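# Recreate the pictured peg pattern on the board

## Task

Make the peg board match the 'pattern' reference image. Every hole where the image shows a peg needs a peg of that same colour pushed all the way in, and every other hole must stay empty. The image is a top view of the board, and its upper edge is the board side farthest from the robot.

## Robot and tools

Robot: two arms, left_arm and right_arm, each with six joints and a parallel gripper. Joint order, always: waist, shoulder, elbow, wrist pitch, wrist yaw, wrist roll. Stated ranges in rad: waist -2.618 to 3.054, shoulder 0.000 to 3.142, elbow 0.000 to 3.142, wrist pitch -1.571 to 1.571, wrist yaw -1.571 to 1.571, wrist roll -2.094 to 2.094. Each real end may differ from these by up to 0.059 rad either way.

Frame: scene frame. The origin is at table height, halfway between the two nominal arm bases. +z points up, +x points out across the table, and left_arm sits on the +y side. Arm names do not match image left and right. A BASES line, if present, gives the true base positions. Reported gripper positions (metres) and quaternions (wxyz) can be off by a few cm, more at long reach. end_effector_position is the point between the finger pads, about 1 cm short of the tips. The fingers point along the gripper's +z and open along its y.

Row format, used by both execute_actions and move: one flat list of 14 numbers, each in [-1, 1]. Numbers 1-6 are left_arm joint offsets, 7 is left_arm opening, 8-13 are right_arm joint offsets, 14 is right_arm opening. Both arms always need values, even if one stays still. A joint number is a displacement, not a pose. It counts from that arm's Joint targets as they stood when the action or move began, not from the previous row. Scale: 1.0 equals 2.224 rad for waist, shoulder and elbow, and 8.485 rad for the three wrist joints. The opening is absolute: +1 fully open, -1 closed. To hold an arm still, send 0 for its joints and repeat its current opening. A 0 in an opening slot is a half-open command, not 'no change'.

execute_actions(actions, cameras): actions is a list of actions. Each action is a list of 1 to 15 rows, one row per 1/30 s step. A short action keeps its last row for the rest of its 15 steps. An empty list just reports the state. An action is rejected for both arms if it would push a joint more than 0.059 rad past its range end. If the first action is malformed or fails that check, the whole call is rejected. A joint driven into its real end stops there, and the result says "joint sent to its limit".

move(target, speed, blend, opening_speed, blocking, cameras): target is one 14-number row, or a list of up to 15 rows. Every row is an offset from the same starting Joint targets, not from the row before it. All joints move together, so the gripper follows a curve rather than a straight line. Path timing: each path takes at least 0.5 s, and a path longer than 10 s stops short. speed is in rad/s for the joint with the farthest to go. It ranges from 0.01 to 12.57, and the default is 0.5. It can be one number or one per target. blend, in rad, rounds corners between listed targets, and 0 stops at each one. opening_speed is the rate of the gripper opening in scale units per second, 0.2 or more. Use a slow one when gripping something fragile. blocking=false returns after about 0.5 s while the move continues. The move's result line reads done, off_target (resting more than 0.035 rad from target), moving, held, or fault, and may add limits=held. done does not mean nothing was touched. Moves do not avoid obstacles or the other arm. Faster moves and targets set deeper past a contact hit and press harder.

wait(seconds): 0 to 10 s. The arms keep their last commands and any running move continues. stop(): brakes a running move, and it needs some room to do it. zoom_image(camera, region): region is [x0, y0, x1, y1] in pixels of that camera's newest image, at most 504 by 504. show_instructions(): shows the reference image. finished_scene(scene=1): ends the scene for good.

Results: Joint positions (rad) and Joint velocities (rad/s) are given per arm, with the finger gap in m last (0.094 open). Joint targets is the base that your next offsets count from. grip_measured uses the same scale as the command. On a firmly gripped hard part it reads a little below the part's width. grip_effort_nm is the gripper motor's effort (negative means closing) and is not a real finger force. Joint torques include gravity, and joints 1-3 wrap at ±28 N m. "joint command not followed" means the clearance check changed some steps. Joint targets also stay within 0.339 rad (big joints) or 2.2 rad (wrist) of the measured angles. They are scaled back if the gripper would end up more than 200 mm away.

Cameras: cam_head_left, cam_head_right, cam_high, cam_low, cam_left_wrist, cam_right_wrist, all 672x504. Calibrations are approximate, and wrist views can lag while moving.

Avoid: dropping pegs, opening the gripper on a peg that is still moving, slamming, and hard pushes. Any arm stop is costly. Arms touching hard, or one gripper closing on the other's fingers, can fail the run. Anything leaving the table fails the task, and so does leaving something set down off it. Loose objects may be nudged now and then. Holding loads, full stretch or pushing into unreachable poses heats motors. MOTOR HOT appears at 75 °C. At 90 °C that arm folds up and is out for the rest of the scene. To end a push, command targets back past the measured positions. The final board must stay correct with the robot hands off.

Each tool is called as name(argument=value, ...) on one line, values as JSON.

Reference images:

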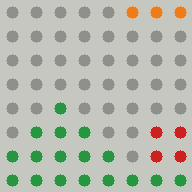

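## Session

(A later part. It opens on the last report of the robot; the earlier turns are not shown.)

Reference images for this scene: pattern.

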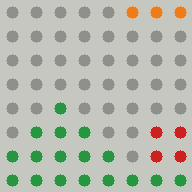

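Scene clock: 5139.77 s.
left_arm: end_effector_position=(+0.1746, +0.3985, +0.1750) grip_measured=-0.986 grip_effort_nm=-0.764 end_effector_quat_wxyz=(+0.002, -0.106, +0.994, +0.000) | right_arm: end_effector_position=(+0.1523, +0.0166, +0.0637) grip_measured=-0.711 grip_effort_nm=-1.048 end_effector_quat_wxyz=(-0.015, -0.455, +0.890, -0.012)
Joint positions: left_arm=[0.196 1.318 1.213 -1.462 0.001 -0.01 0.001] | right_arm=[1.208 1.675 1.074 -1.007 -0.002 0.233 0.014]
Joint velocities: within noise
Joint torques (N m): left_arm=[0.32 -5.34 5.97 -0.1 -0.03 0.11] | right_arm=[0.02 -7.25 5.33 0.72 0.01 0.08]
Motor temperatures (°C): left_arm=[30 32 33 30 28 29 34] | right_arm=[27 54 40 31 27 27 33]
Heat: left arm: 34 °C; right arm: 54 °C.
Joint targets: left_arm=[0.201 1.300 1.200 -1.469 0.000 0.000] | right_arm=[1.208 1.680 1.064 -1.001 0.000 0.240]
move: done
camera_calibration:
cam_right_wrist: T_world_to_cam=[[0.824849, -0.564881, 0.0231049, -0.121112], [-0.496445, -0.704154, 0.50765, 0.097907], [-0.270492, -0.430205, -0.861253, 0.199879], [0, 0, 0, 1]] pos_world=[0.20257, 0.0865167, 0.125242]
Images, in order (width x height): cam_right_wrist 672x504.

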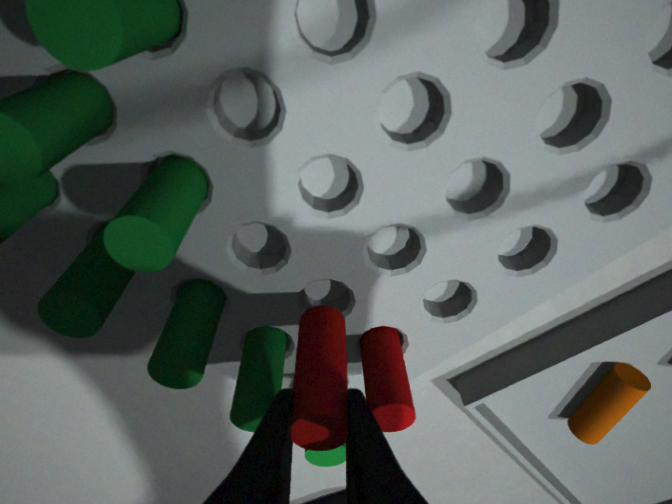

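move(target=[0,0,0,0,0,0,-1,-0.0045,0.0074,-0.0055,0.0032,0,0,-1], speed=0.08, cameras=["cam_right_wrist"])

zoom_image(camera="cam_right_wrist", region=[240, 240, 420, 400])

Scene clock: 5155.20 s.
left_arm: end_effector_position=(+0.1746, +0.3985, +0.1750) grip_measured=-0.986 grip_effort_nm=-0.769 end_effector_quat_wxyz=(+0.002, -0.106, +0.994, +0.000) | right_arm: end_effector_position=(+0.1538, +0.0190, +0.0587) grip_measured=-0.711 grip_effort_nm=-1.048 end_effector_quat_wxyz=(-0.013, -0.454, +0.891, -0.009)
Joint positions: left_arm=[0.196 1.318 1.213 -1.462 0.001 -0.01 0.001] | right_arm=[1.207 1.686 1.065 -0.98 -0.002 0.233 0.014]
Joint velocities: within noise
Joint torques (N m): left_arm=[0.34 -5.48 5.78 -0.09 -0.03 0.09] | right_arm=[-0.8 -6.83 4.98 0.77 0.01 0.08]
Motor temperatures (°C): left_arm=[30 32 33 30 28 29 34] | right_arm=[27 48 40 31 27 27 34]
Heat: left arm: 34 °C; right arm: 48 °C.
Joint targets: left_arm=[0.201 1.300 1.200 -1.469 0.000 0.000] | right_arm=[1.198 1.697 1.052 -0.973 0.000 0.240]
move: done
camera_calibration:
cam_right_wrist: T_world_to_cam=[[0.823924, -0.56629, 0.021561, -0.120582], [-0.498899, -0.706777, 0.501564, 0.103671], [-0.268792, -0.424008, -0.864852, 0.196813], [0, 0, 0, 1]] pos_world=[0.203973, 0.0884378, 0.120816]
Images, in order (width x height): cam_right_wrist 672x504.

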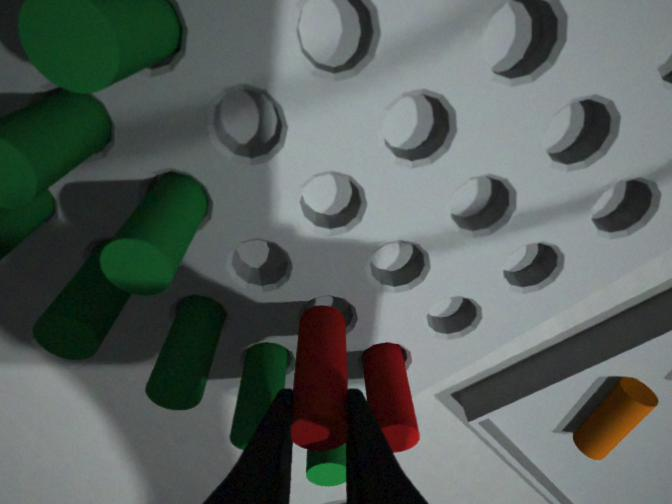

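Scaled by 2.800 from the camera's 672x504 image, which has a finer 960x720 frame.

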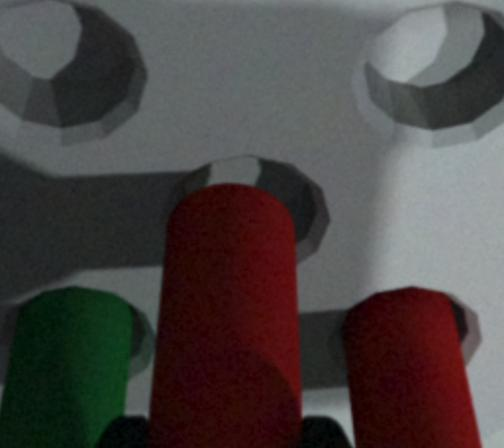

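move(target=[[0,0,0,0,0,0,-1,-0.0036,0,0,0,0,0,-1],[0,0,0,0,0,0,-1,-0.0036,0.0060,-0.0171,0.0059,0,0,-1]], speed=0.07, cameras=["cam_right_wrist"])

zoom_image(camera="cam_right_wrist", region=[240, 240, 420, 400])

Scene clock: 5164.67 s.
left_arm: end_effector_position=(+0.1746, +0.3985, +0.1750) grip_measured=-0.986 grip_effort_nm=-0.764 end_effector_quat_wxyz=(+0.002, -0.106, +0.994, +0.000) | right_arm: end_effector_position=(+0.1556, +0.0167, +0.0469) grip_measured=-0.711 grip_effort_nm=-1.048 end_effector_quat_wxyz=(-0.012, -0.450, +0.893, -0.009)
Joint positions: left_arm=[0.196 1.318 1.213 -1.462 0.001 -0.01 0.001] | right_arm=[1.197 1.698 1.028 -0.93 -0.003 0.234 0.014]
Joint velocities: within noise
Joint torques (N m): left_arm=[0.29 -5.39 5.83 -0.11 0.02 0.13] | right_arm=[-0.66 -6.69 4.79 0.75 0.01 0.08]
Motor temperatures (°C): left_arm=[30 32 33 30 28 29 34] | right_arm=[27 46 40 31 27 27 34]
Heat: left arm: 34 °C; right arm: 46 °C.
Joint targets: left_arm=[0.201 1.300 1.200 -1.469 0.000 0.000] | right_arm=[1.190 1.710 1.014 -0.923 0.001 0.240]
move: done
camera_calibration:
cam_right_wrist: T_world_to_cam=[[0.818221, -0.574521, 0.0209775, -0.122046], [-0.506, -0.702355, 0.500661, 0.109934], [-0.272906, -0.420266, -0.865389, 0.186728], [0, 0, 0, 1]] pos_world=[0.206447, 0.0855701, 0.109113]
Images, in order (width x height): cam_right_wrist 672x504.

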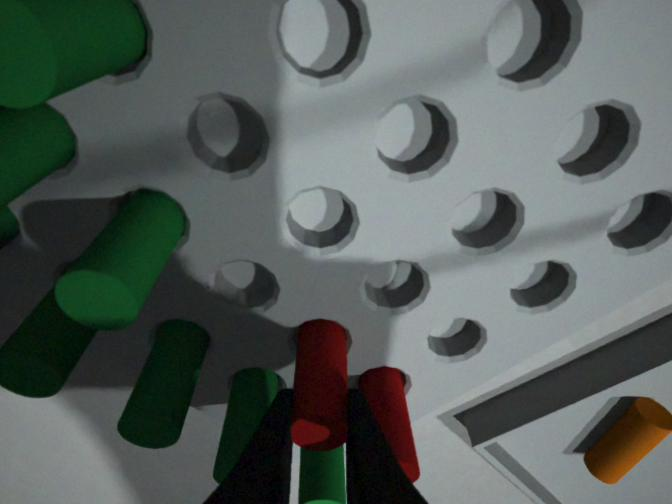

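Scaled by 2.800 from the camera's 672x504 image, which has a finer 960x720 frame.

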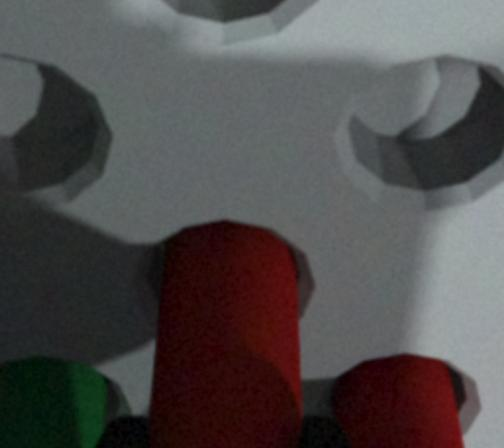

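move(target=[[0,0,0,0,0,0,-1,0,0,0,0,0,0,-0.4],[0,0,0,0,0,0,-1,0,0,0.1574,-0.04125,0,0,-0.4],[0,0,0,0,0,0,-1,-0.5351,-0.0270,0.3085,-0.0731,0,-0.0283,-0.4]], opening_speed=1.5, speed=[0.4,0.5,1.2], cameras=["cam_right_wrist"])

Scene clock: 5174.43 s.
left_arm: end_effector_position=(+0.1746, +0.3985, +0.1750) grip_measured=-0.986 grip_effort_nm=-0.759 end_effector_quat_wxyz=(+0.002, -0.106, +0.994, +0.000) | right_arm: end_effector_position=(+0.3493, -0.2452, +0.2091) grip_measured=-0.402 grip_effort_nm=0.115 end_effector_quat_wxyz=(+0.011, +0.019, +1.000, +0.000)
Joint positions: left_arm=[0.196 1.318 1.213 -1.462 0.001 -0.01 0.001] | right_arm=[-0.001 1.681 1.667 -1.533 0 0.007 0.028]
Joint velocities: within noise
Joint torques (N m): left_arm=[0.24 -5.6 5.98 -0.08 -0.01 0.12] | right_arm=[0.13 -11.15 9.81 0.65 -0.02 -0.04]
Motor temperatures (°C): left_arm=[30 32 33 30 28 29 34] | right_arm=[27 46 40 31 27 27 33]
Heat: left arm: 34 °C; right arm: 46 °C.
Joint targets: left_arm=[0.201 1.300 1.200 -1.469 0.000 0.000] | right_arm=[0.000 1.650 1.700 -1.544 0.000 0.000]
move: done
camera_calibration:
cam_right_wrist: T_world_to_cam=[[-0.0138824, -0.999745, 0.0177837, -0.247288], [-0.890515, 0.0204503, 0.454495, 0.264025], [-0.454743, -0.00952717, -0.890572, 0.4394], [0, 0, 0, 1]] pos_world=[0.431499, -0.248439, 0.275717]
Images, in order (width x height): cam_right_wrist 672x504.

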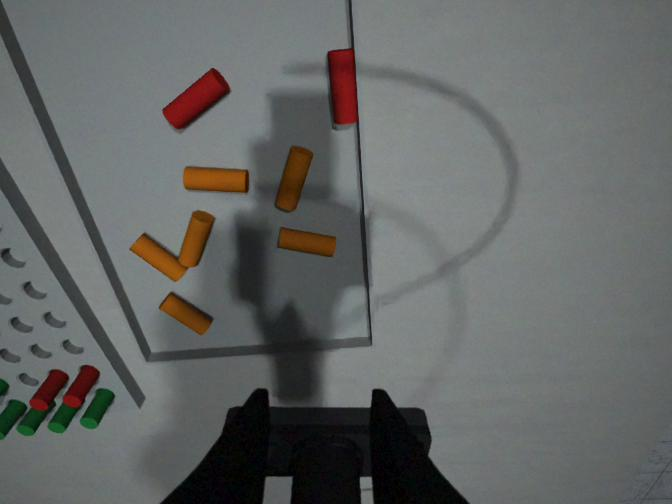

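move(target=[0,0,0,0,0,0,-1,0.0962,0.2329,0.0135,0.0323,0,0.1273,-0.4], speed=1.0, cameras=["cam_right_wrist"])

Scene clock: 5193.50 s.
left_arm: end_effector_position=(+0.1746, +0.3985, +0.1750) grip_measured=-0.986 grip_effort_nm=-0.779 end_effector_quat_wxyz=(+0.002, -0.106, +0.994, +0.000) | right_arm: end_effector_position=(+0.4152, -0.1684, +0.0569) grip_measured=-0.402 grip_effort_nm=0.110 end_effector_quat_wxyz=(-0.066, +0.428, +0.900, -0.047)
Joint positions: left_arm=[0.196 1.318 1.213 -1.462 0.001 -0.01 0.001] | right_arm=[0.211 2.161 1.697 -1.269 -0.001 1.07 0.028]
Joint velocities: within noise
Joint torques (N m): left_arm=[0.2 -5.3 5.78 -0.06 0 0.13] | right_arm=[0.25 -12.18 9.52 0.4 -0.01 0.1]
Motor temperatures (°C): left_arm=[30 32 33 30 28 29 34] | right_arm=[27 47 44 30 27 27 33]
Heat: left arm: 34 °C; right arm: 47 °C.
Joint targets: left_arm=[0.201 1.300 1.200 -1.469 0.000 0.000] | right_arm=[0.214 2.168 1.730 -1.269 0.000 1.080]
move: done
camera_calibration:
cam_right_wrist: T_world_to_cam=[[-0.746411, -0.646945, 0.155989, 0.188801], [-0.484329, 0.688844, 0.539369, 0.329342], [-0.456394, 0.327042, -0.827495, 0.388288], [0, 0, 0, 1]] pos_world=[0.477645, -0.231708, 0.114219]
Images, in order (width x height): cam_right_wrist 672x504.

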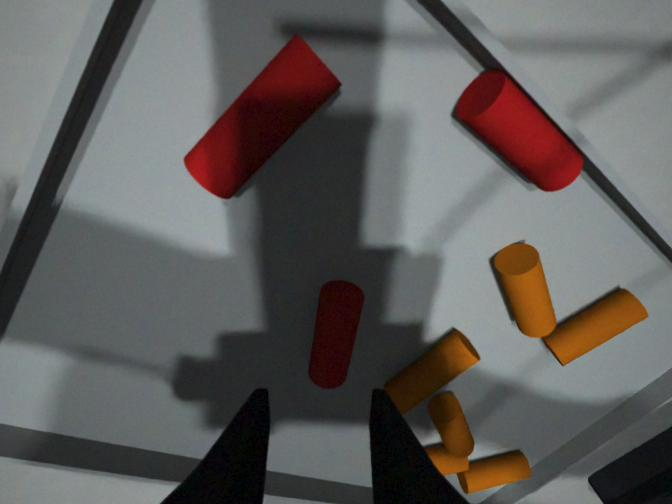

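move(target=[[0,0,0,0,0,0,-1,-0.0063,-0.0171,-0.1106,0.0250,0,0.0106,-0.4],[0,0,0,0,0,0,-1,-0.0063,-0.0171,-0.1106,0.0250,0,0.0106,-1]], speed=0.15, opening_speed=1.5, cameras=["cam_right_wrist"])

Scene clock: 5210.27 s.
left_arm: end_effector_position=(+0.1746, +0.3985, +0.1750) grip_measured=-0.986 grip_effort_nm=-0.774 end_effector_quat_wxyz=(+0.002, -0.106, +0.994, +0.000) | right_arm: end_effector_position=(+0.4073, -0.1694, +0.0146) grip_measured=-0.702 grip_effort_nm=-1.048 end_effector_quat_wxyz=(-0.053, +0.470, +0.880, -0.037)
Joint positions: left_arm=[0.196 1.318 1.213 -1.462 0.001 -0.01 0.001] | right_arm=[0.209 2.15 1.509 -1.058 -0.008 1.161 0.014]
Joint velocities: within noise
Joint torques (N m): left_arm=[0.43 -5.41 5.83 -0.05 -0.03 0.12] | right_arm=[-0.85 -14.42 3.66 0.49 0.07 0.11]
Motor temperatures (°C): left_arm=[30 32 33 30 28 29 34] | right_arm=[27 51 42 30 27 27 32]
Heat: left arm: 34 °C; right arm: 51 °C.
Joint targets: left_arm=[0.201 1.300 1.200 -1.469 0.000 0.000] | right_arm=[0.200 2.130 1.484 -1.057 0.000 1.170]
move: done
camera_calibration:
cam_right_wrist: T_world_to_cam=[[-0.808026, -0.574492, 0.130585, 0.226521], [-0.435729, 0.73193, 0.52385, 0.336831], [-0.396527, 0.366385, -0.841741, 0.332504], [0, 0, 0, 1]] pos_world=[0.461649, -0.238227, 0.0738526]
Images, in order (width x height): cam_right_wrist 672x504.

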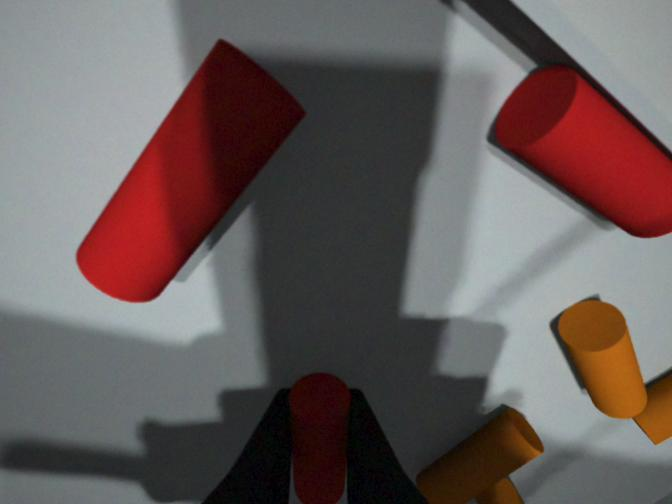

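move(target=[[0,0,0,0,0,0,-1,0,0,0.0899,-0.0177,0,0,-1],[0,0,0,0,0,0,-1,-0.2248,-0.1933,-0.2401,0.1246,0,-0.1379,-1],[0,0,0,0,0,0,-1,-0.3026,-0.0881,-0.4069,0.2556,0,-0.1379,-1],[0,0,0,0,0,0,-1,-0.3026,0.0472,-0.4069,0.3012,0,-0.1379,-1],[0,0,0,0,0,0,-1,-0.3026,0.0832,-0.4069,0.3097,0,-0.1379,-1]], speed=[0.4,0.9,0.9,0.5,0.07], blend=[0.05,0.1,0.05,0,0], cameras=["cam_low"])

zoom_image(camera="cam_low", region=[190, 235, 250, 295])

Scene clock: 5226.60 s.
left_arm: end_effector_position=(+0.1746, +0.3985, +0.1750) grip_measured=-0.986 grip_effort_nm=-0.764 end_effector_quat_wxyz=(+0.002, -0.106, +0.994, +0.000) | right_arm: end_effector_position=(+0.4610, -0.4584, +0.0482) grip_measured=-0.702 grip_effort_nm=-1.043 end_effector_quat_wxyz=(+0.633, +0.187, +0.735, -0.156)
Joint positions: left_arm=[0.196 1.318 1.213 -1.462 0.001 -0.01 0.001] | right_arm=[-0.469 2.295 0.591 1.552 -0.007 0.007 0.014]
Joint velocities: within noise
Joint torques (N m): left_arm=[0.29 -5.46 5.81 -0.08 -0.01 0.06] | right_arm=[-0.47 -8.47 1.65 2.63 0.06 -0.06]
Motor temperatures (°C): left_arm=[30 32 33 30 28 29 34] | right_arm=[27 51 40 31 27 27 33]
Heat: left arm: 34 °C; right arm: 51 °C.
Joint targets: left_arm=[0.201 1.300 1.200 -1.469 0.000 0.000] | right_arm=[-0.474 2.315 0.579 1.570 0.000 0.000]
move: done
Images, in order (width x height): cam_low 672x504.

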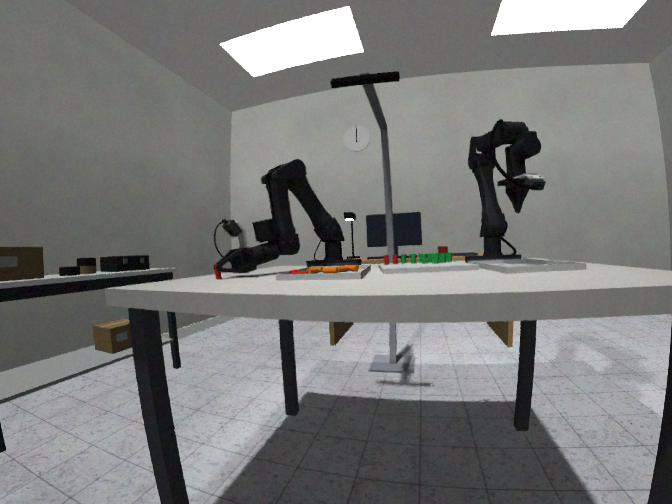

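Scaled by 8.400 from the camera's 672x504 image, which has a finer 960x720 frame.

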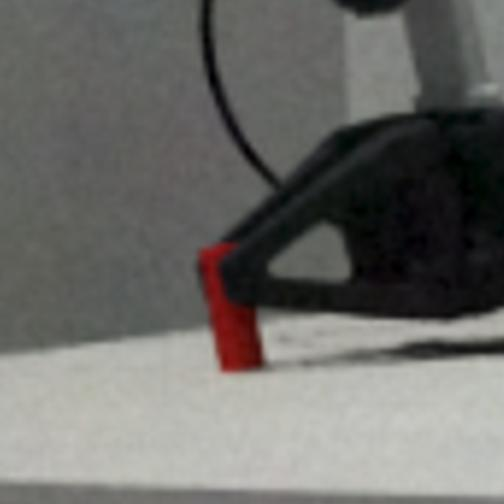

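move(target=[[0,0,0,0,0,0,-1,0,0.002,0,0,0,0,-0.3],[0,0,0,0,0,0,-1,0,-0.1502,0,-0.0074,0,0,-0.3],[0,0,0,0,0,0,-1,0,-0.2086,0.4595,-0.2911,0,0,-0.3],[0,0,0,0,0,0,-1,0,0.0638,0.8323,-0.3638,0,0,-0.3]], speed=[0.3,0.4,1.4,0.8], opening_speed=1.0, cameras=["cam_right_wrist"])

Scene clock: 5241.33 s.
left_arm: end_effector_position=(+0.1746, +0.3985, +0.1750) grip_measured=-0.986 grip_effort_nm=-0.774 end_effector_quat_wxyz=(+0.002, -0.106, +0.994, +0.000) | right_arm: end_effector_position=(+0.4662, -0.4612, +0.1079) grip_measured=-0.303 grip_effort_nm=0.115 end_effector_quat_wxyz=(+0.009, +0.249, +0.968, +0.001)
Joint positions: left_arm=[0.196 1.318 1.213 -1.462 0.001 -0.01 0.001] | right_arm=[-0.469 2.443 2.395 -1.506 -0.007 0.006 0.033]
Joint velocities: within noise
Joint torques (N m): left_arm=[0.28 -5.44 5.87 -0.06 0 0.08] | right_arm=[-0.46 -14.32 10.11 0.63 0.05 -0.05]
Motor temperatures (°C): left_arm=[30 32 33 30 28 29 34] | right_arm=[27 51 40 33 27 27 33]
Heat: left arm: 34 °C; right arm: 51 °C.
Joint targets: left_arm=[0.201 1.300 1.200 -1.469 0.000 0.000] | right_arm=[-0.474 2.457 2.430 -1.516 0.000 0.000]
move: off_target (right_arm); right_arm: the elbow is farthest, 0.036 rad from its target
camera_calibration:
cam_right_wrist: T_world_to_cam=[[-0.461945, -0.886841, 0.0109094, -0.19811], [-0.78489, 0.414506, 0.460578, 0.550342], [-0.412982, 0.204199, -0.887552, 0.479141], [0, 0, 0, 1]] pos_world=[0.538319, -0.501652, 0.173948]
Images, in order (width x height): cam_right_wrist 672x504.

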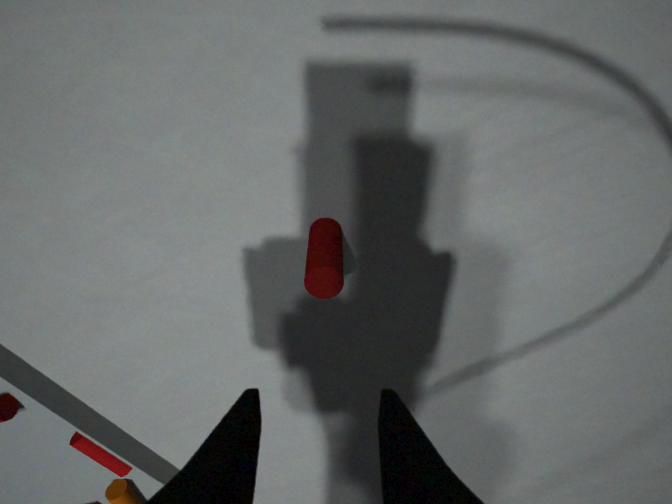

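move(target=[[0,0,0,0,0,0,-1,-0.0022,0.0175,-0.1052,0.0258,0,0,-0.3],[0,0,0,0,0,0,-1,-0.0022,0.0175,-0.1052,0.0258,0,0,-1],[0,0,0,0,0,0,-1,-0.0022,-0.0697,-0.1052,0.0258,0,0,-1],[0,0,0,0,0,0,-1,0.3930,-0.4528,-0.5755,0.0257,0,0.0059,-1],[0,0,0,0,0,0,-1,0.6853,-0.3552,-0.5333,0.0378,0,0.0098,-1],[0,0,0,0,0,0,-1,0.6853,-0.3957,-0.5985,0.0590,0,0.0098,-1],[0,0,0,0,0,0,-1,0.6853,-0.3552,-0.6232,0.0614,0,0.0098,-1]], speed=[0.3,0.5,0.6,0.9,0.9,0.4,0.3], blend=[0,0,0.05,0.05,0,0,0], opening_speed=1.5, cameras=["cam_right_wrist"])

zoom_image(camera="cam_right_wrist", region=[240, 240, 420, 400])

Scene clock: 5269.30 s.
left_arm: end_effector_position=(+0.1746, +0.3985, +0.1750) grip_measured=-0.986 grip_effort_nm=-0.769 end_effector_quat_wxyz=(+0.002, -0.106, +0.994, +0.000) | right_arm: end_effector_position=(+0.1885, -0.0067, +0.0625) grip_measured=-0.710 grip_effort_nm=-1.048 end_effector_quat_wxyz=(-0.018, -0.455, +0.890, -0.010)
Joint positions: left_arm=[0.196 1.318 1.213 -1.462 0.001 -0.01 0.001] | right_arm=[1.051 1.662 1.054 -1.002 -0.002 0.077 0.014]
Joint velocities: within noise
Joint torques (N m): left_arm=[0.36 -5.42 5.82 -0.1 -0.02 0.1] | right_arm=[0.02 -7.1 5.31 0.73 -0.01 0.08]
Motor temperatures (°C): left_arm=[30 32 33 30 28 29 34] | right_arm=[27 51 43 31 27 27 33]
Heat: left arm: 34 °C; right arm: 51 °C.
Joint targets: left_arm=[0.201 1.300 1.200 -1.469 0.000 0.000] | right_arm=[1.051 1.667 1.044 -0.995 0.000 0.083]
move: done
camera_calibration:
cam_right_wrist: T_world_to_cam=[[0.824675, -0.565318, 0.0180468, -0.163694], [-0.494028, -0.704408, 0.509653, 0.0994905], [-0.275404, -0.429213, -0.860191, 0.199383], [0, 0, 0, 1]] pos_world=[0.239056, 0.0631206, 0.123756]
Images, in order (width x height): cam_right_wrist 672x504.

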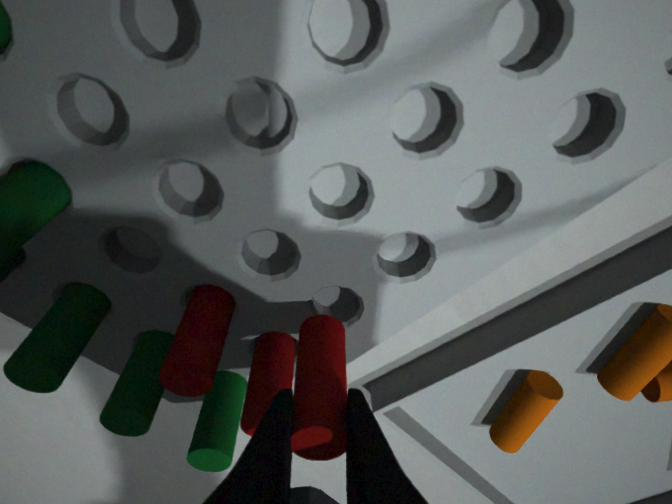

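Scaled by 2.800 from the camera's 672x504 image, which has a finer 960x720 frame.

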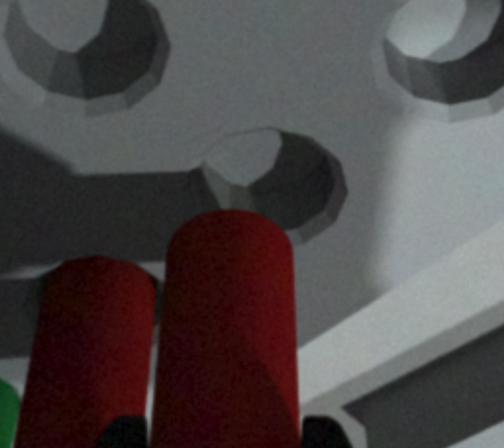

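move(target=[0,0,0,0,0,0,-1,-0.0097,0.0085,-0.0030,0.0030,0,0,-1], speed=0.08, cameras=["cam_right_wrist"])

zoom_image(camera="cam_right_wrist", region=[240, 240, 420, 400])

Scene clock: 5289.67 s.
left_arm: end_effector_position=(+0.1746, +0.3985, +0.1750) grip_measured=-0.986 grip_effort_nm=-0.764 end_effector_quat_wxyz=(+0.002, -0.106, +0.994, +0.000) | right_arm: end_effector_position=(+0.1946, -0.0043, +0.0590) grip_measured=-0.710 grip_effort_nm=-1.048 end_effector_quat_wxyz=(-0.012, -0.449, +0.894, -0.007)
Joint positions: left_arm=[0.196 1.318 1.213 -1.462 0.001 -0.01 0.001] | right_arm=[1.036 1.675 1.054 -0.977 -0.002 0.077 0.014]
Joint velocities: within noise
Joint torques (N m): left_arm=[0.35 -5.41 5.96 -0.07 -0.03 0.08] | right_arm=[-0.65 -6.68 4.71 0.75 0 0.08]
Motor temperatures (°C): left_arm=[30 32 33 30 28 29 34] | right_arm=[27 48 41 31 27 27 33]
Heat: left arm: 34 °C; right arm: 48 °C.
Joint targets: left_arm=[0.201 1.300 1.200 -1.469 0.000 0.000] | right_arm=[1.029 1.686 1.037 -0.970 0.000 0.083]
move: done
camera_calibration:
cam_right_wrist: T_world_to_cam=[[0.816317, -0.577344, 0.0173394, -0.165641], [-0.507399, -0.70243, 0.499137, 0.109223], [-0.275994, -0.416252, -0.86635, 0.199636], [0, 0, 0, 1]] pos_world=[0.245733, 0.064189, 0.121309]
Images, in order (width x height): cam_right_wrist 672x504.

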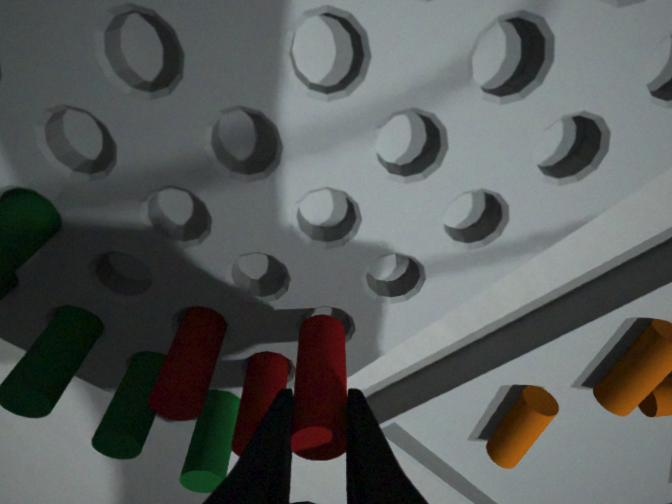

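Scaled by 2.800 from the camera's 672x504 image, which has a finer 960x720 frame.

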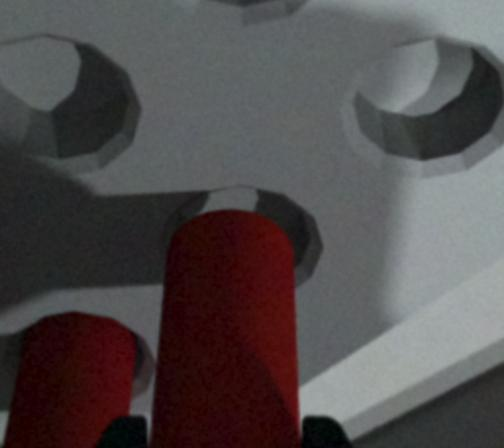

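move(target=[0,0,0,0,0,0,-1,0,0.0070,-0.0170,0.0062,0,0,-1], speed=0.07, cameras=["cam_right_wrist"])

zoom_image(camera="cam_right_wrist", region=[240, 240, 420, 400])

Scene clock: 5296.43 s.
left_arm: end_effector_position=(+0.1746, +0.3985, +0.1750) grip_measured=-0.986 grip_effort_nm=-0.769 end_effector_quat_wxyz=(+0.002, -0.106, +0.994, +0.000) | right_arm: end_effector_position=(+0.1934, -0.0063, +0.0458) grip_measured=-0.710 grip_effort_nm=-1.053 end_effector_quat_wxyz=(-0.013, -0.448, +0.894, -0.007)
Joint positions: left_arm=[0.196 1.318 1.213 -1.462 0.001 -0.01 0.001] | right_arm=[1.036 1.69 1.013 -0.925 -0.002 0.077 0.014]
Joint velocities: within noise
Joint torques (N m): left_arm=[0.36 -5.46 5.93 -0.08 0 0.14] | right_arm=[-0.65 -6.6 4.79 0.75 0 0.07]
Motor temperatures (°C): left_arm=[30 32 33 30 28 29 34] | right_arm=[27 47 41 31 27 27 33]
Heat: left arm: 34 °C; right arm: 47 °C.
Joint targets: left_arm=[0.201 1.300 1.200 -1.469 0.000 0.000] | right_arm=[1.029 1.702 1.000 -0.917 0.000 0.083]
move: done
camera_calibration:
cam_right_wrist: T_world_to_cam=[[0.816072, -0.577686, 0.0174925, -0.165484], [-0.507019, -0.70106, 0.501445, 0.113651], [-0.277414, -0.418084, -0.865013, 0.187297], [0, 0, 0, 1]] pos_world=[0.244629, 0.0623847, 0.107919]
Images, in order (width x height): cam_right_wrist 672x504.

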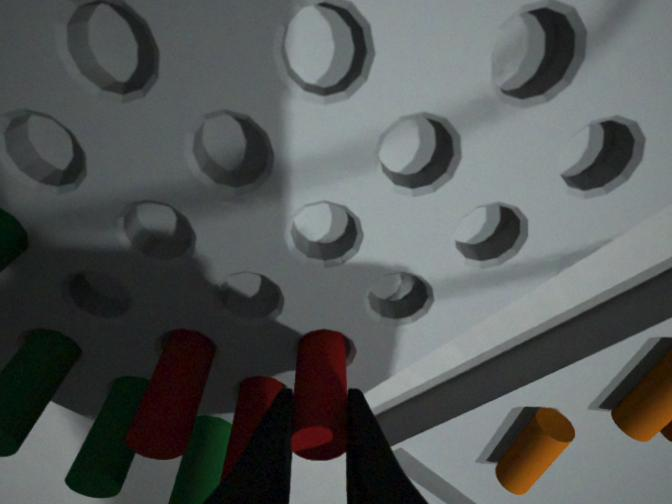

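Scaled by 2.800 from the camera's 672x504 image, which has a finer 960x720 frame.

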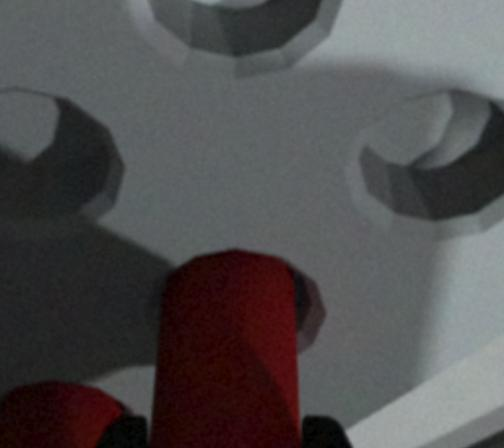

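move(target=[[0,0,0,0,0,0,-1,0,0,0,0,0,0,-0.4],[0,0,0,0,0,0,-1,0,0,0.1574,-0.04125,0,0,-0.4],[0,0,0,0,0,0,-1,-0.4627,0.0890,0.3597,-0.0652,0,-0.0098,-0.4]], opening_speed=1.5, speed=[0.4,0.5,1.2], cameras=["cam_right_wrist"])

Scene clock: 5307.80 s.
left_arm: end_effector_position=(+0.1746, +0.3985, +0.1750) grip_measured=-0.986 grip_effort_nm=-0.769 end_effector_quat_wxyz=(+0.002, -0.106, +0.994, +0.000) | right_arm: end_effector_position=(+0.3982, -0.2491, +0.1716) grip_measured=-0.402 grip_effort_nm=0.110 end_effector_quat_wxyz=(-0.004, +0.021, +1.000, -0.001)
Joint positions: left_arm=[0.196 1.318 1.213 -1.462 0.001 -0.01 0.001] | right_arm=[-0.007 1.884 1.764 -1.46 0.003 0.006 0.028]
Joint velocities: within noise
Joint torques (N m): left_arm=[0.32 -5.45 5.87 -0.08 -0.02 0.11] | right_arm=[0.7 -8.98 10.11 0.59 -0.05 -0.05]
Motor temperatures (°C): left_arm=[30 32 33 30 28 29 34] | right_arm=[27 47 40 30 27 27 33]
Heat: left arm: 34 °C; right arm: 47 °C.
Joint targets: left_arm=[0.201 1.300 1.200 -1.469 0.000 0.000] | right_arm=[0.000 1.900 1.800 -1.470 0.000 0.000]
move: off_target (right_arm); right_arm: the elbow is farthest, 0.036 rad from its target
camera_calibration:
cam_right_wrist: T_world_to_cam=[[-0.0182947, -0.999634, 0.01995, -0.248507], [-0.875529, 0.0256525, 0.482485, 0.315166], [-0.48282, -0.00863993, -0.875677, 0.437078], [0, 0, 0, 1]] pos_world=[0.48242, -0.252724, 0.235634]
Images, in order (width x height): cam_right_wrist 672x504.

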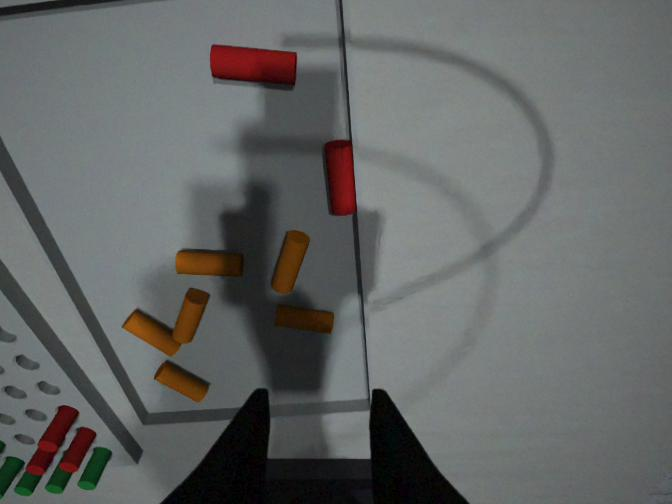

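move(target=[0,0,0,0,0,0,-1,0.0477,0.2172,0.1416,0.0059,0,-0.1626,-0.4], speed=1.0, cameras=["cam_right_wrist"])

Scene clock: 5327.27 s.
left_arm: end_effector_position=(+0.1746, +0.3985, +0.1750) grip_measured=-0.986 grip_effort_nm=-0.759 end_effector_quat_wxyz=(+0.002, -0.106, +0.994, +0.000) | right_arm: end_effector_position=(+0.4756, -0.2058, +0.0651) grip_measured=-0.402 grip_effort_nm=0.100 end_effector_quat_wxyz=(-0.054, -0.658, +0.750, +0.039)
Joint positions: left_arm=[0.196 1.318 1.213 -1.462 0.001 -0.01 0.001] | right_arm=[0.101 2.368 2.081 -1.417 0.003 -1.369 0.028]
Joint velocities: within noise
Joint torques (N m): left_arm=[0.42 -5.39 6.06 -0.07 -0.02 0.1] | right_arm=[0.53 -13.52 9.77 0.42 -0.04 -0.07]
Motor temperatures (°C): left_arm=[30 32 33 30 28 29 34] | right_arm=[27 49 42 30 27 27 32]
Heat: left arm: 34 °C; right arm: 49 °C.
Joint targets: left_arm=[0.201 1.300 1.200 -1.469 0.000 0.000] | right_arm=[0.106 2.382 2.115 -1.420 0.000 -1.379]
move: done
camera_calibration:
cam_right_wrist: T_world_to_cam=[[0.988035, -0.105472, -0.112527, -0.487551], [-0.036398, -0.868461, 0.494419, -0.150729], [-0.149873, -0.484408, -0.861909, 0.124353], [0, 0, 0, 1]] pos_world=[0.494869, -0.122088, 0.126842]
Images, in order (width x height): cam_right_wrist 672x504.

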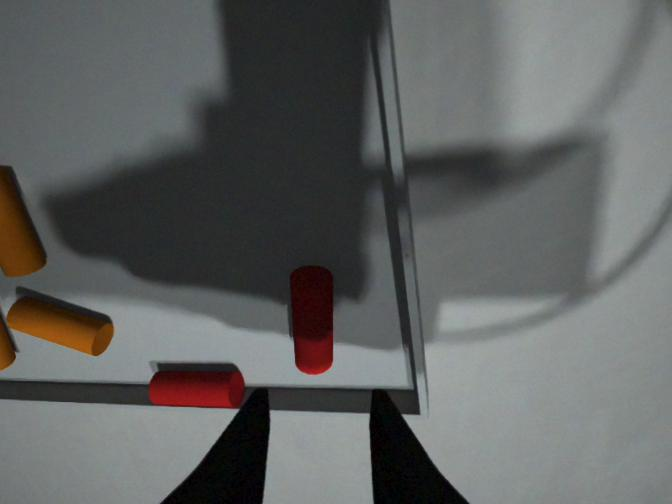

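move(target=[[0,0,0,0,0,0,-1,0.0040,-0.0166,-0.1205,0.0255,0,0,-0.4],[0,0,0,0,0,0,-1,0.0040,-0.0166,-0.1205,0.0255,0,0,-1]], speed=0.15, opening_speed=1.5, cameras=["cam_right_wrist"])

Scene clock: 5340.43 s.
left_arm: end_effector_position=(+0.1746, +0.3985, +0.1750) grip_measured=-0.986 grip_effort_nm=-0.764 end_effector_quat_wxyz=(+0.002, -0.106, +0.994, +0.000) | right_arm: end_effector_position=(+0.4700, -0.2043, +0.0151) grip_measured=-0.702 grip_effort_nm=-1.048 end_effector_quat_wxyz=(-0.050, -0.662, +0.747, +0.034)
Joint positions: left_arm=[0.196 1.318 1.213 -1.462 0.001 -0.01 0.001] | right_arm=[0.107 2.364 1.874 -1.203 0.005 -1.371 0.014]
Joint velocities: within noise
Joint torques (N m): left_arm=[0.42 -5.52 5.98 -0.06 -0.01 0.1] | right_arm=[0.84 -16.36 3.7 0.48 -0.07 -0.06]
Motor temperatures (°C): left_arm=[30 32 33 30 28 29 34] | right_arm=[27 54 43 30 27 27 32]
Heat: left arm: 34 °C; right arm: 54 °C.
Joint targets: left_arm=[0.201 1.300 1.200 -1.469 0.000 0.000] | right_arm=[0.115 2.346 1.847 -1.204 0.000 -1.379]
move: done
camera_calibration:
cam_right_wrist: T_world_to_cam=[[0.990071, -0.0978359, -0.100934, -0.487096], [-0.035268, -0.867963, 0.495375, -0.125271], [-0.136072, -0.486896, -0.862796, 0.0741052], [0, 0, 0, 1]] pos_world=[0.487925, -0.120304, 0.076829]
Images, in order (width x height): cam_right_wrist 672x504.

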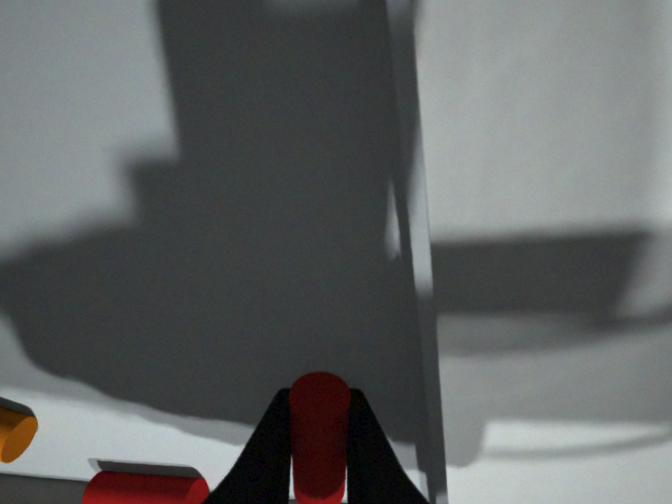

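move(target=[[0,0,0,0,0,0,-1,0,0,0.0899,-0.0177,0,0,-1],[0,0,0,0,0,0,-1,-0.1866,-0.2905,-0.4033,0.1419,0,0.1625,-1],[0,0,0,0,0,0,-1,-0.2648,-0.1853,-0.5701,0.2730,0,0.1625,-1],[0,0,0,0,0,0,-1,-0.2648,-0.0499,-0.5701,0.3186,0,0.1625,-1],[0,0,0,0,0,0,-1,-0.2648,-0.0130,-0.5701,0.3271,0,0.1625,-1]], speed=[0.4,0.9,0.9,0.5,0.07], blend=[0.05,0.1,0.05,0,0], cameras=["cam_low"])

zoom_image(camera="cam_low", region=[190, 235, 250, 295])

Scene clock: 5356.30 s.
left_arm: end_effector_position=(+0.1746, +0.3985, +0.1750) grip_measured=-0.986 grip_effort_nm=-0.774 end_effector_quat_wxyz=(+0.002, -0.106, +0.994, +0.000) | right_arm: end_effector_position=(+0.4597, -0.4604, +0.0479) grip_measured=-0.701 grip_effort_nm=-1.048 end_effector_quat_wxyz=(+0.630, +0.186, +0.735, -0.164)
Joint positions: left_arm=[0.196 1.318 1.213 -1.462 0.001 -0.01 0.001] | right_arm=[-0.469 2.295 0.591 1.553 0.005 -0.006 0.014]
Joint velocities: within noise
Joint torques (N m): left_arm=[0.39 -5.35 5.9 -0.1 -0.01 0.12] | right_arm=[-0.47 -8.4 1.63 2.64 -0.08 0.06]
Motor temperatures (°C): left_arm=[30 32 33 30 28 29 34] | right_arm=[27 54 41 31 27 27 33]
Heat: left arm: 34 °C; right arm: 54 °C.
Joint targets: left_arm=[0.201 1.300 1.200 -1.469 0.000 0.000] | right_arm=[-0.474 2.317 0.579 1.571 0.001 -0.001]
move: done
Images, in order (width x height): cam_low 672x504.

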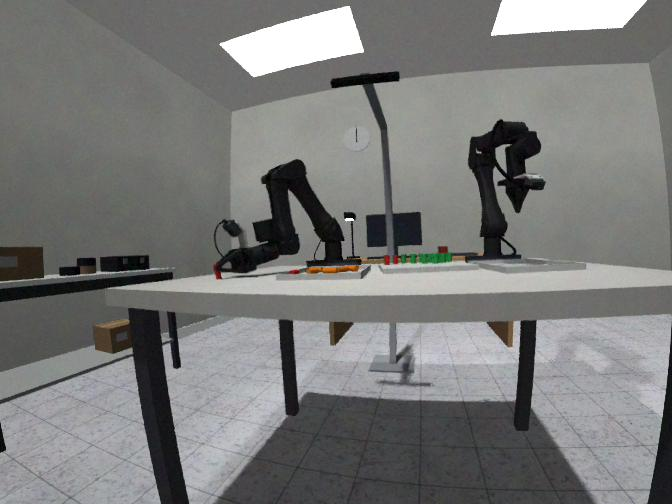

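Scaled by 8.400 from the camera's 672x504 image, which has a finer 960x720 frame.

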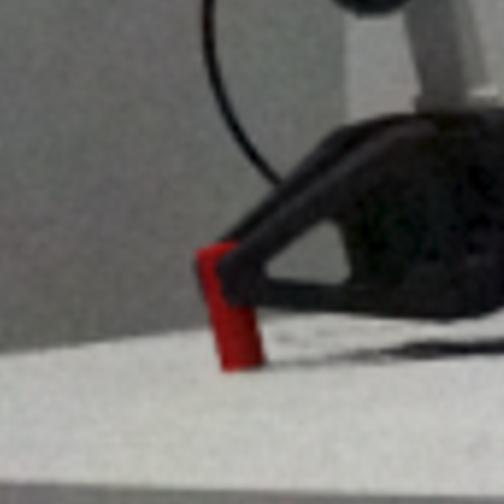

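move(target=[[0,0,0,0,0,0,-1,0,0.002,0,0,0,0,-0.3],[0,0,0,0,0,0,-1,0,-0.1510,0,-0.0074,0,0,-0.3],[0,0,0,0,0,0,-1,0,-0.2095,0.4595,-0.2912,0,0,-0.3],[0,0,0,0,0,0,-1,0,0.0629,0.8323,-0.3638,0,0,-0.3]], speed=[0.3,0.4,1.4,0.8], opening_speed=0.8, cameras=["cam_right_wrist"])

Scene clock: 5369.90 s.
left_arm: end_effector_position=(+0.1746, +0.3985, +0.1750) grip_measured=-0.986 grip_effort_nm=-0.769 end_effector_quat_wxyz=(+0.002, -0.106, +0.994, +0.000) | right_arm: end_effector_position=(+0.4652, -0.4633, +0.1079) grip_measured=-0.303 grip_effort_nm=0.115 end_effector_quat_wxyz=(+0.007, +0.244, +0.970, -0.005)
Joint positions: left_arm=[0.196 1.318 1.213 -1.462 0.001 -0.01 0.001] | right_arm=[-0.469 2.443 2.394 -1.505 0.005 -0.006 0.033]
Joint velocities: within noise
Joint torques (N m): left_arm=[0.38 -5.41 5.91 -0.06 0 0.1] | right_arm=[-0.46 -14.35 10.11 0.64 -0.07 0.07]
Motor temperatures (°C): left_arm=[30 32 33 30 28 29 34] | right_arm=[27 53 41 33 27 27 33]
Heat: left arm: 34 °C; right arm: 53 °C.
Joint targets: left_arm=[0.201 1.300 1.200 -1.469 0.000 0.000] | right_arm=[-0.474 2.457 2.430 -1.516 0.001 -0.001]
move: off_target (right_arm); right_arm: the elbow is farthest, 0.036 rad from its target
camera_calibration:
cam_right_wrist: T_world_to_cam=[[-0.451489, -0.891973, 0.0232841, -0.20908], [-0.787286, 0.41051, 0.460067, 0.549716], [-0.419926, 0.189384, -0.887579, 0.475534], [0, 0, 0, 1]] pos_world=[0.538076, -0.502216, 0.174035]
Images, in order (width x height): cam_right_wrist 672x504.

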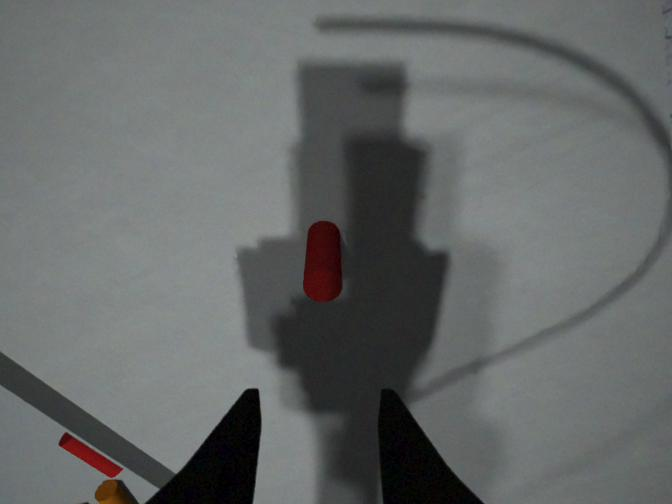

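move(target=[[0,0,0,0,0,0,-1,-0.0022,0.0094,-0.1205,0.0277,0,0,-0.3],[0,0,0,0,0,0,-1,-0.0022,0.0094,-0.1205,0.0277,0,0,-1],[0,0,0,0,0,0,-1,-0.0022,-0.0750,-0.1205,0.0277,0,0,-1],[0,0,0,0,0,0,-1,0.3930,-0.4528,-0.5755,0.0257,0,0.0059,-1],[0,0,0,0,0,0,-1,0.7118,-0.3206,-0.4933,0.0365,0,0.0170,-1],[0,0,0,0,0,0,-1,0.7118,-0.3611,-0.5585,0.0577,0,0.0170,-1],[0,0,0,0,0,0,-1,0.7118,-0.3206,-0.5832,0.0601,0,0.0170,-1]], speed=[0.3,0.5,0.6,0.9,0.9,0.4,0.3], blend=[0,0,0.05,0.05,0,0,0], opening_speed=1.5, cameras=["cam_right_wrist"])

zoom_image(camera="cam_right_wrist", region=[240, 240, 420, 400])

Scene clock: 5399.10 s.
left_arm: end_effector_position=(+0.1746, +0.3985, +0.1750) grip_measured=-0.986 grip_effort_nm=-0.779 end_effector_quat_wxyz=(+0.002, -0.106, +0.994, +0.000) | right_arm: end_effector_position=(+0.1845, +0.0205, +0.0629) grip_measured=-0.710 grip_effort_nm=-1.048 end_effector_quat_wxyz=(-0.016, -0.455, +0.890, -0.010)
Joint positions: left_arm=[0.196 1.318 1.213 -1.462 0.001 -0.01 0.001] | right_arm=[1.112 1.738 1.143 -1.013 -0.001 0.137 0.014]
Joint velocities: within noise
Joint torques (N m): left_arm=[0.35 -5.48 5.9 -0.07 0.01 0.12] | right_arm=[-0.17 -7.9 5.34 0.74 -0.01 0.08]
Motor temperatures (°C): left_arm=[30 32 33 30 28 29 34] | right_arm=[27 53 42 31 27 27 32]
Heat: left arm: 34 °C; right arm: 53 °C.
Joint targets: left_arm=[0.201 1.300 1.200 -1.469 0.000 0.000] | right_arm=[1.109 1.744 1.133 -1.006 0.000 0.144]
move: done
camera_calibration:
cam_right_wrist: T_world_to_cam=[[0.824868, -0.564954, 0.0204772, -0.145172], [-0.495533, -0.705125, 0.507195, 0.116906], [-0.272103, -0.428516, -0.861588, 0.209803], [0, 0, 0, 1]] pos_world=[0.234766, 0.0903216, 0.124442]
Images, in order (width x height): cam_right_wrist 672x504.

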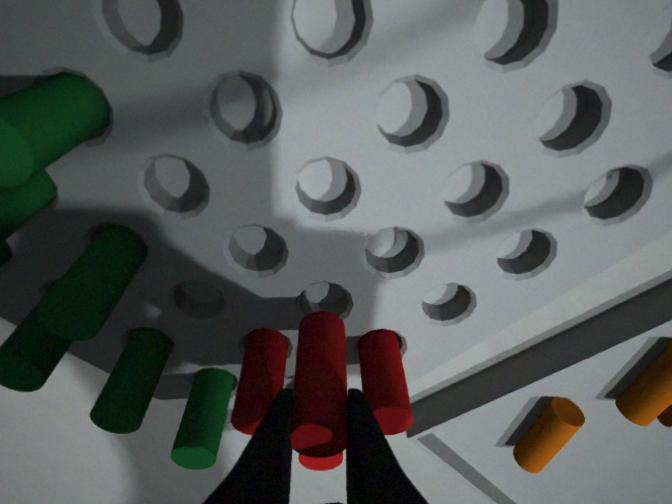

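Scaled by 2.800 from the camera's 672x504 image, which has a finer 960x720 frame.

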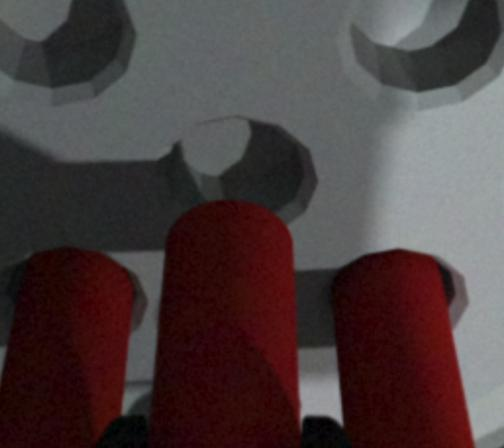

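move(target=[0,0,0,0,0,0,-1,0,0.0094,-0.0040,0.0030,0,0,-1], speed=0.08, cameras=["cam_right_wrist"])

zoom_image(camera="cam_right_wrist", region=[240, 240, 420, 400])

Scene clock: 5411.17 s.
left_arm: end_effector_position=(+0.1746, +0.3985, +0.1750) grip_measured=-0.986 grip_effort_nm=-0.769 end_effector_quat_wxyz=(+0.002, -0.106, +0.994, +0.000) | right_arm: end_effector_position=(+0.1869, +0.0251, +0.0587) grip_measured=-0.710 grip_effort_nm=-1.048 end_effector_quat_wxyz=(-0.011, -0.455, +0.890, -0.007)
Joint positions: left_arm=[0.196 1.318 1.213 -1.462 0.001 -0.01 0.001] | right_arm=[1.112 1.753 1.143 -0.987 -0.001 0.137 0.014]
Joint velocities: within noise
Joint torques (N m): left_arm=[0.25 -5.52 6 -0.06 -0.06 0.11] | right_arm=[-0.16 -7.46 4.48 0.76 -0.01 0.08]
Motor temperatures (°C): left_arm=[30 32 33 30 28 29 34] | right_arm=[27 50 41 31 27 27 33]
Heat: left arm: 34 °C; right arm: 50 °C.
Joint targets: left_arm=[0.201 1.300 1.200 -1.469 0.000 0.000] | right_arm=[1.109 1.764 1.124 -0.980 0.000 0.144]
move: done
camera_calibration:
cam_right_wrist: T_world_to_cam=[[0.824775, -0.565133, 0.0192691, -0.14453], [-0.498128, -0.710014, 0.497744, 0.124584], [-0.26761, -0.420125, -0.86711, 0.208194], [0, 0, 0, 1]] pos_world=[0.236979, 0.0942456, 0.121301]
Images, in order (width x height): cam_right_wrist 672x504.

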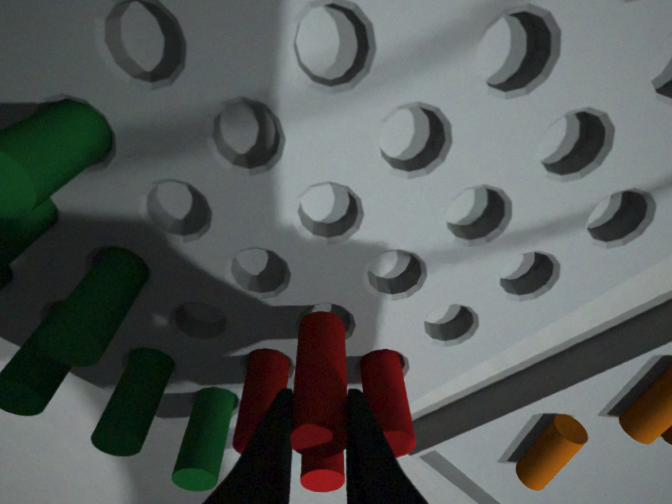

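Scaled by 2.800 from the camera's 672x504 image, which has a finer 960x720 frame.

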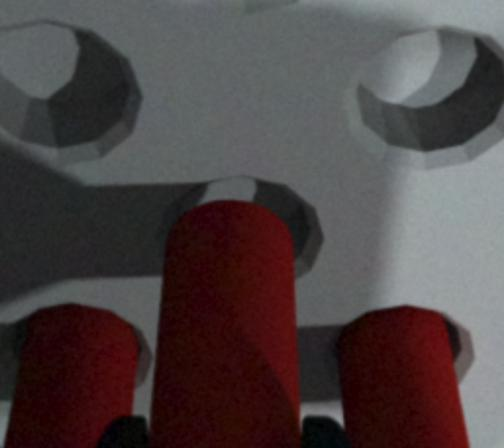

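move(target=[0,0,0,0,0,0,-1,0,0.0070,-0.0180,0.0062,0,0,-1], speed=0.07, cameras=["cam_right_wrist"])

zoom_image(camera="cam_right_wrist", region=[240, 240, 420, 400])

Scene clock: 5417.87 s.
left_arm: end_effector_position=(+0.1746, +0.3985, +0.1750) grip_measured=-0.986 grip_effort_nm=-0.759 end_effector_quat_wxyz=(+0.002, -0.106, +0.994, +0.000) | right_arm: end_effector_position=(+0.1856, +0.0226, +0.0453) grip_measured=-0.710 grip_effort_nm=-1.048 end_effector_quat_wxyz=(-0.012, -0.455, +0.890, -0.008)
Joint positions: left_arm=[0.196 1.318 1.213 -1.462 0.001 -0.01 0.001] | right_arm=[1.112 1.766 1.1 -0.935 -0.001 0.137 0.014]
Joint velocities: within noise
Joint torques (N m): left_arm=[0.44 -5.41 5.96 -0.07 -0.03 0.11] | right_arm=[-0.18 -7.25 4.53 0.76 0 0.08]
Motor temperatures (°C): left_arm=[30 32 33 30 28 29 34] | right_arm=[27 49 40 30 27 27 33]
Heat: left arm: 34 °C; right arm: 49 °C.
Joint targets: left_arm=[0.201 1.300 1.200 -1.469 0.000 0.000] | right_arm=[1.109 1.780 1.084 -0.928 0.000 0.143]
move: done
camera_calibration:
cam_right_wrist: T_world_to_cam=[[0.824791, -0.5651, 0.0195447, -0.144529], [-0.497403, -0.708679, 0.500364, 0.128585], [-0.268905, -0.422418, -0.865594, 0.195273], [0, 0, 0, 1]] pos_world=[0.235675, 0.0919391, 0.107513]
Images, in order (width x height): cam_right_wrist 672x504.

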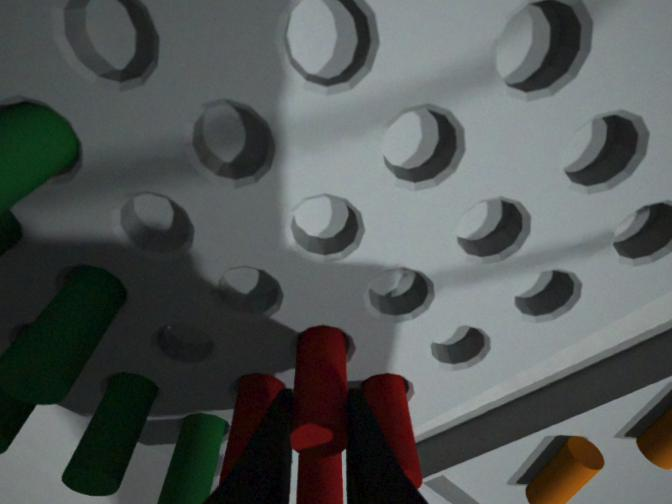

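Scaled by 2.800 from the camera's 672x504 image, which has a finer 960x720 frame.

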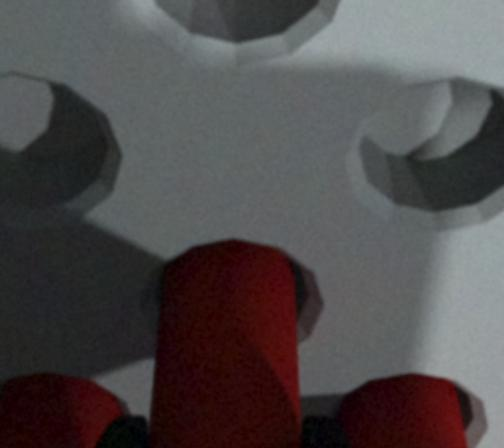

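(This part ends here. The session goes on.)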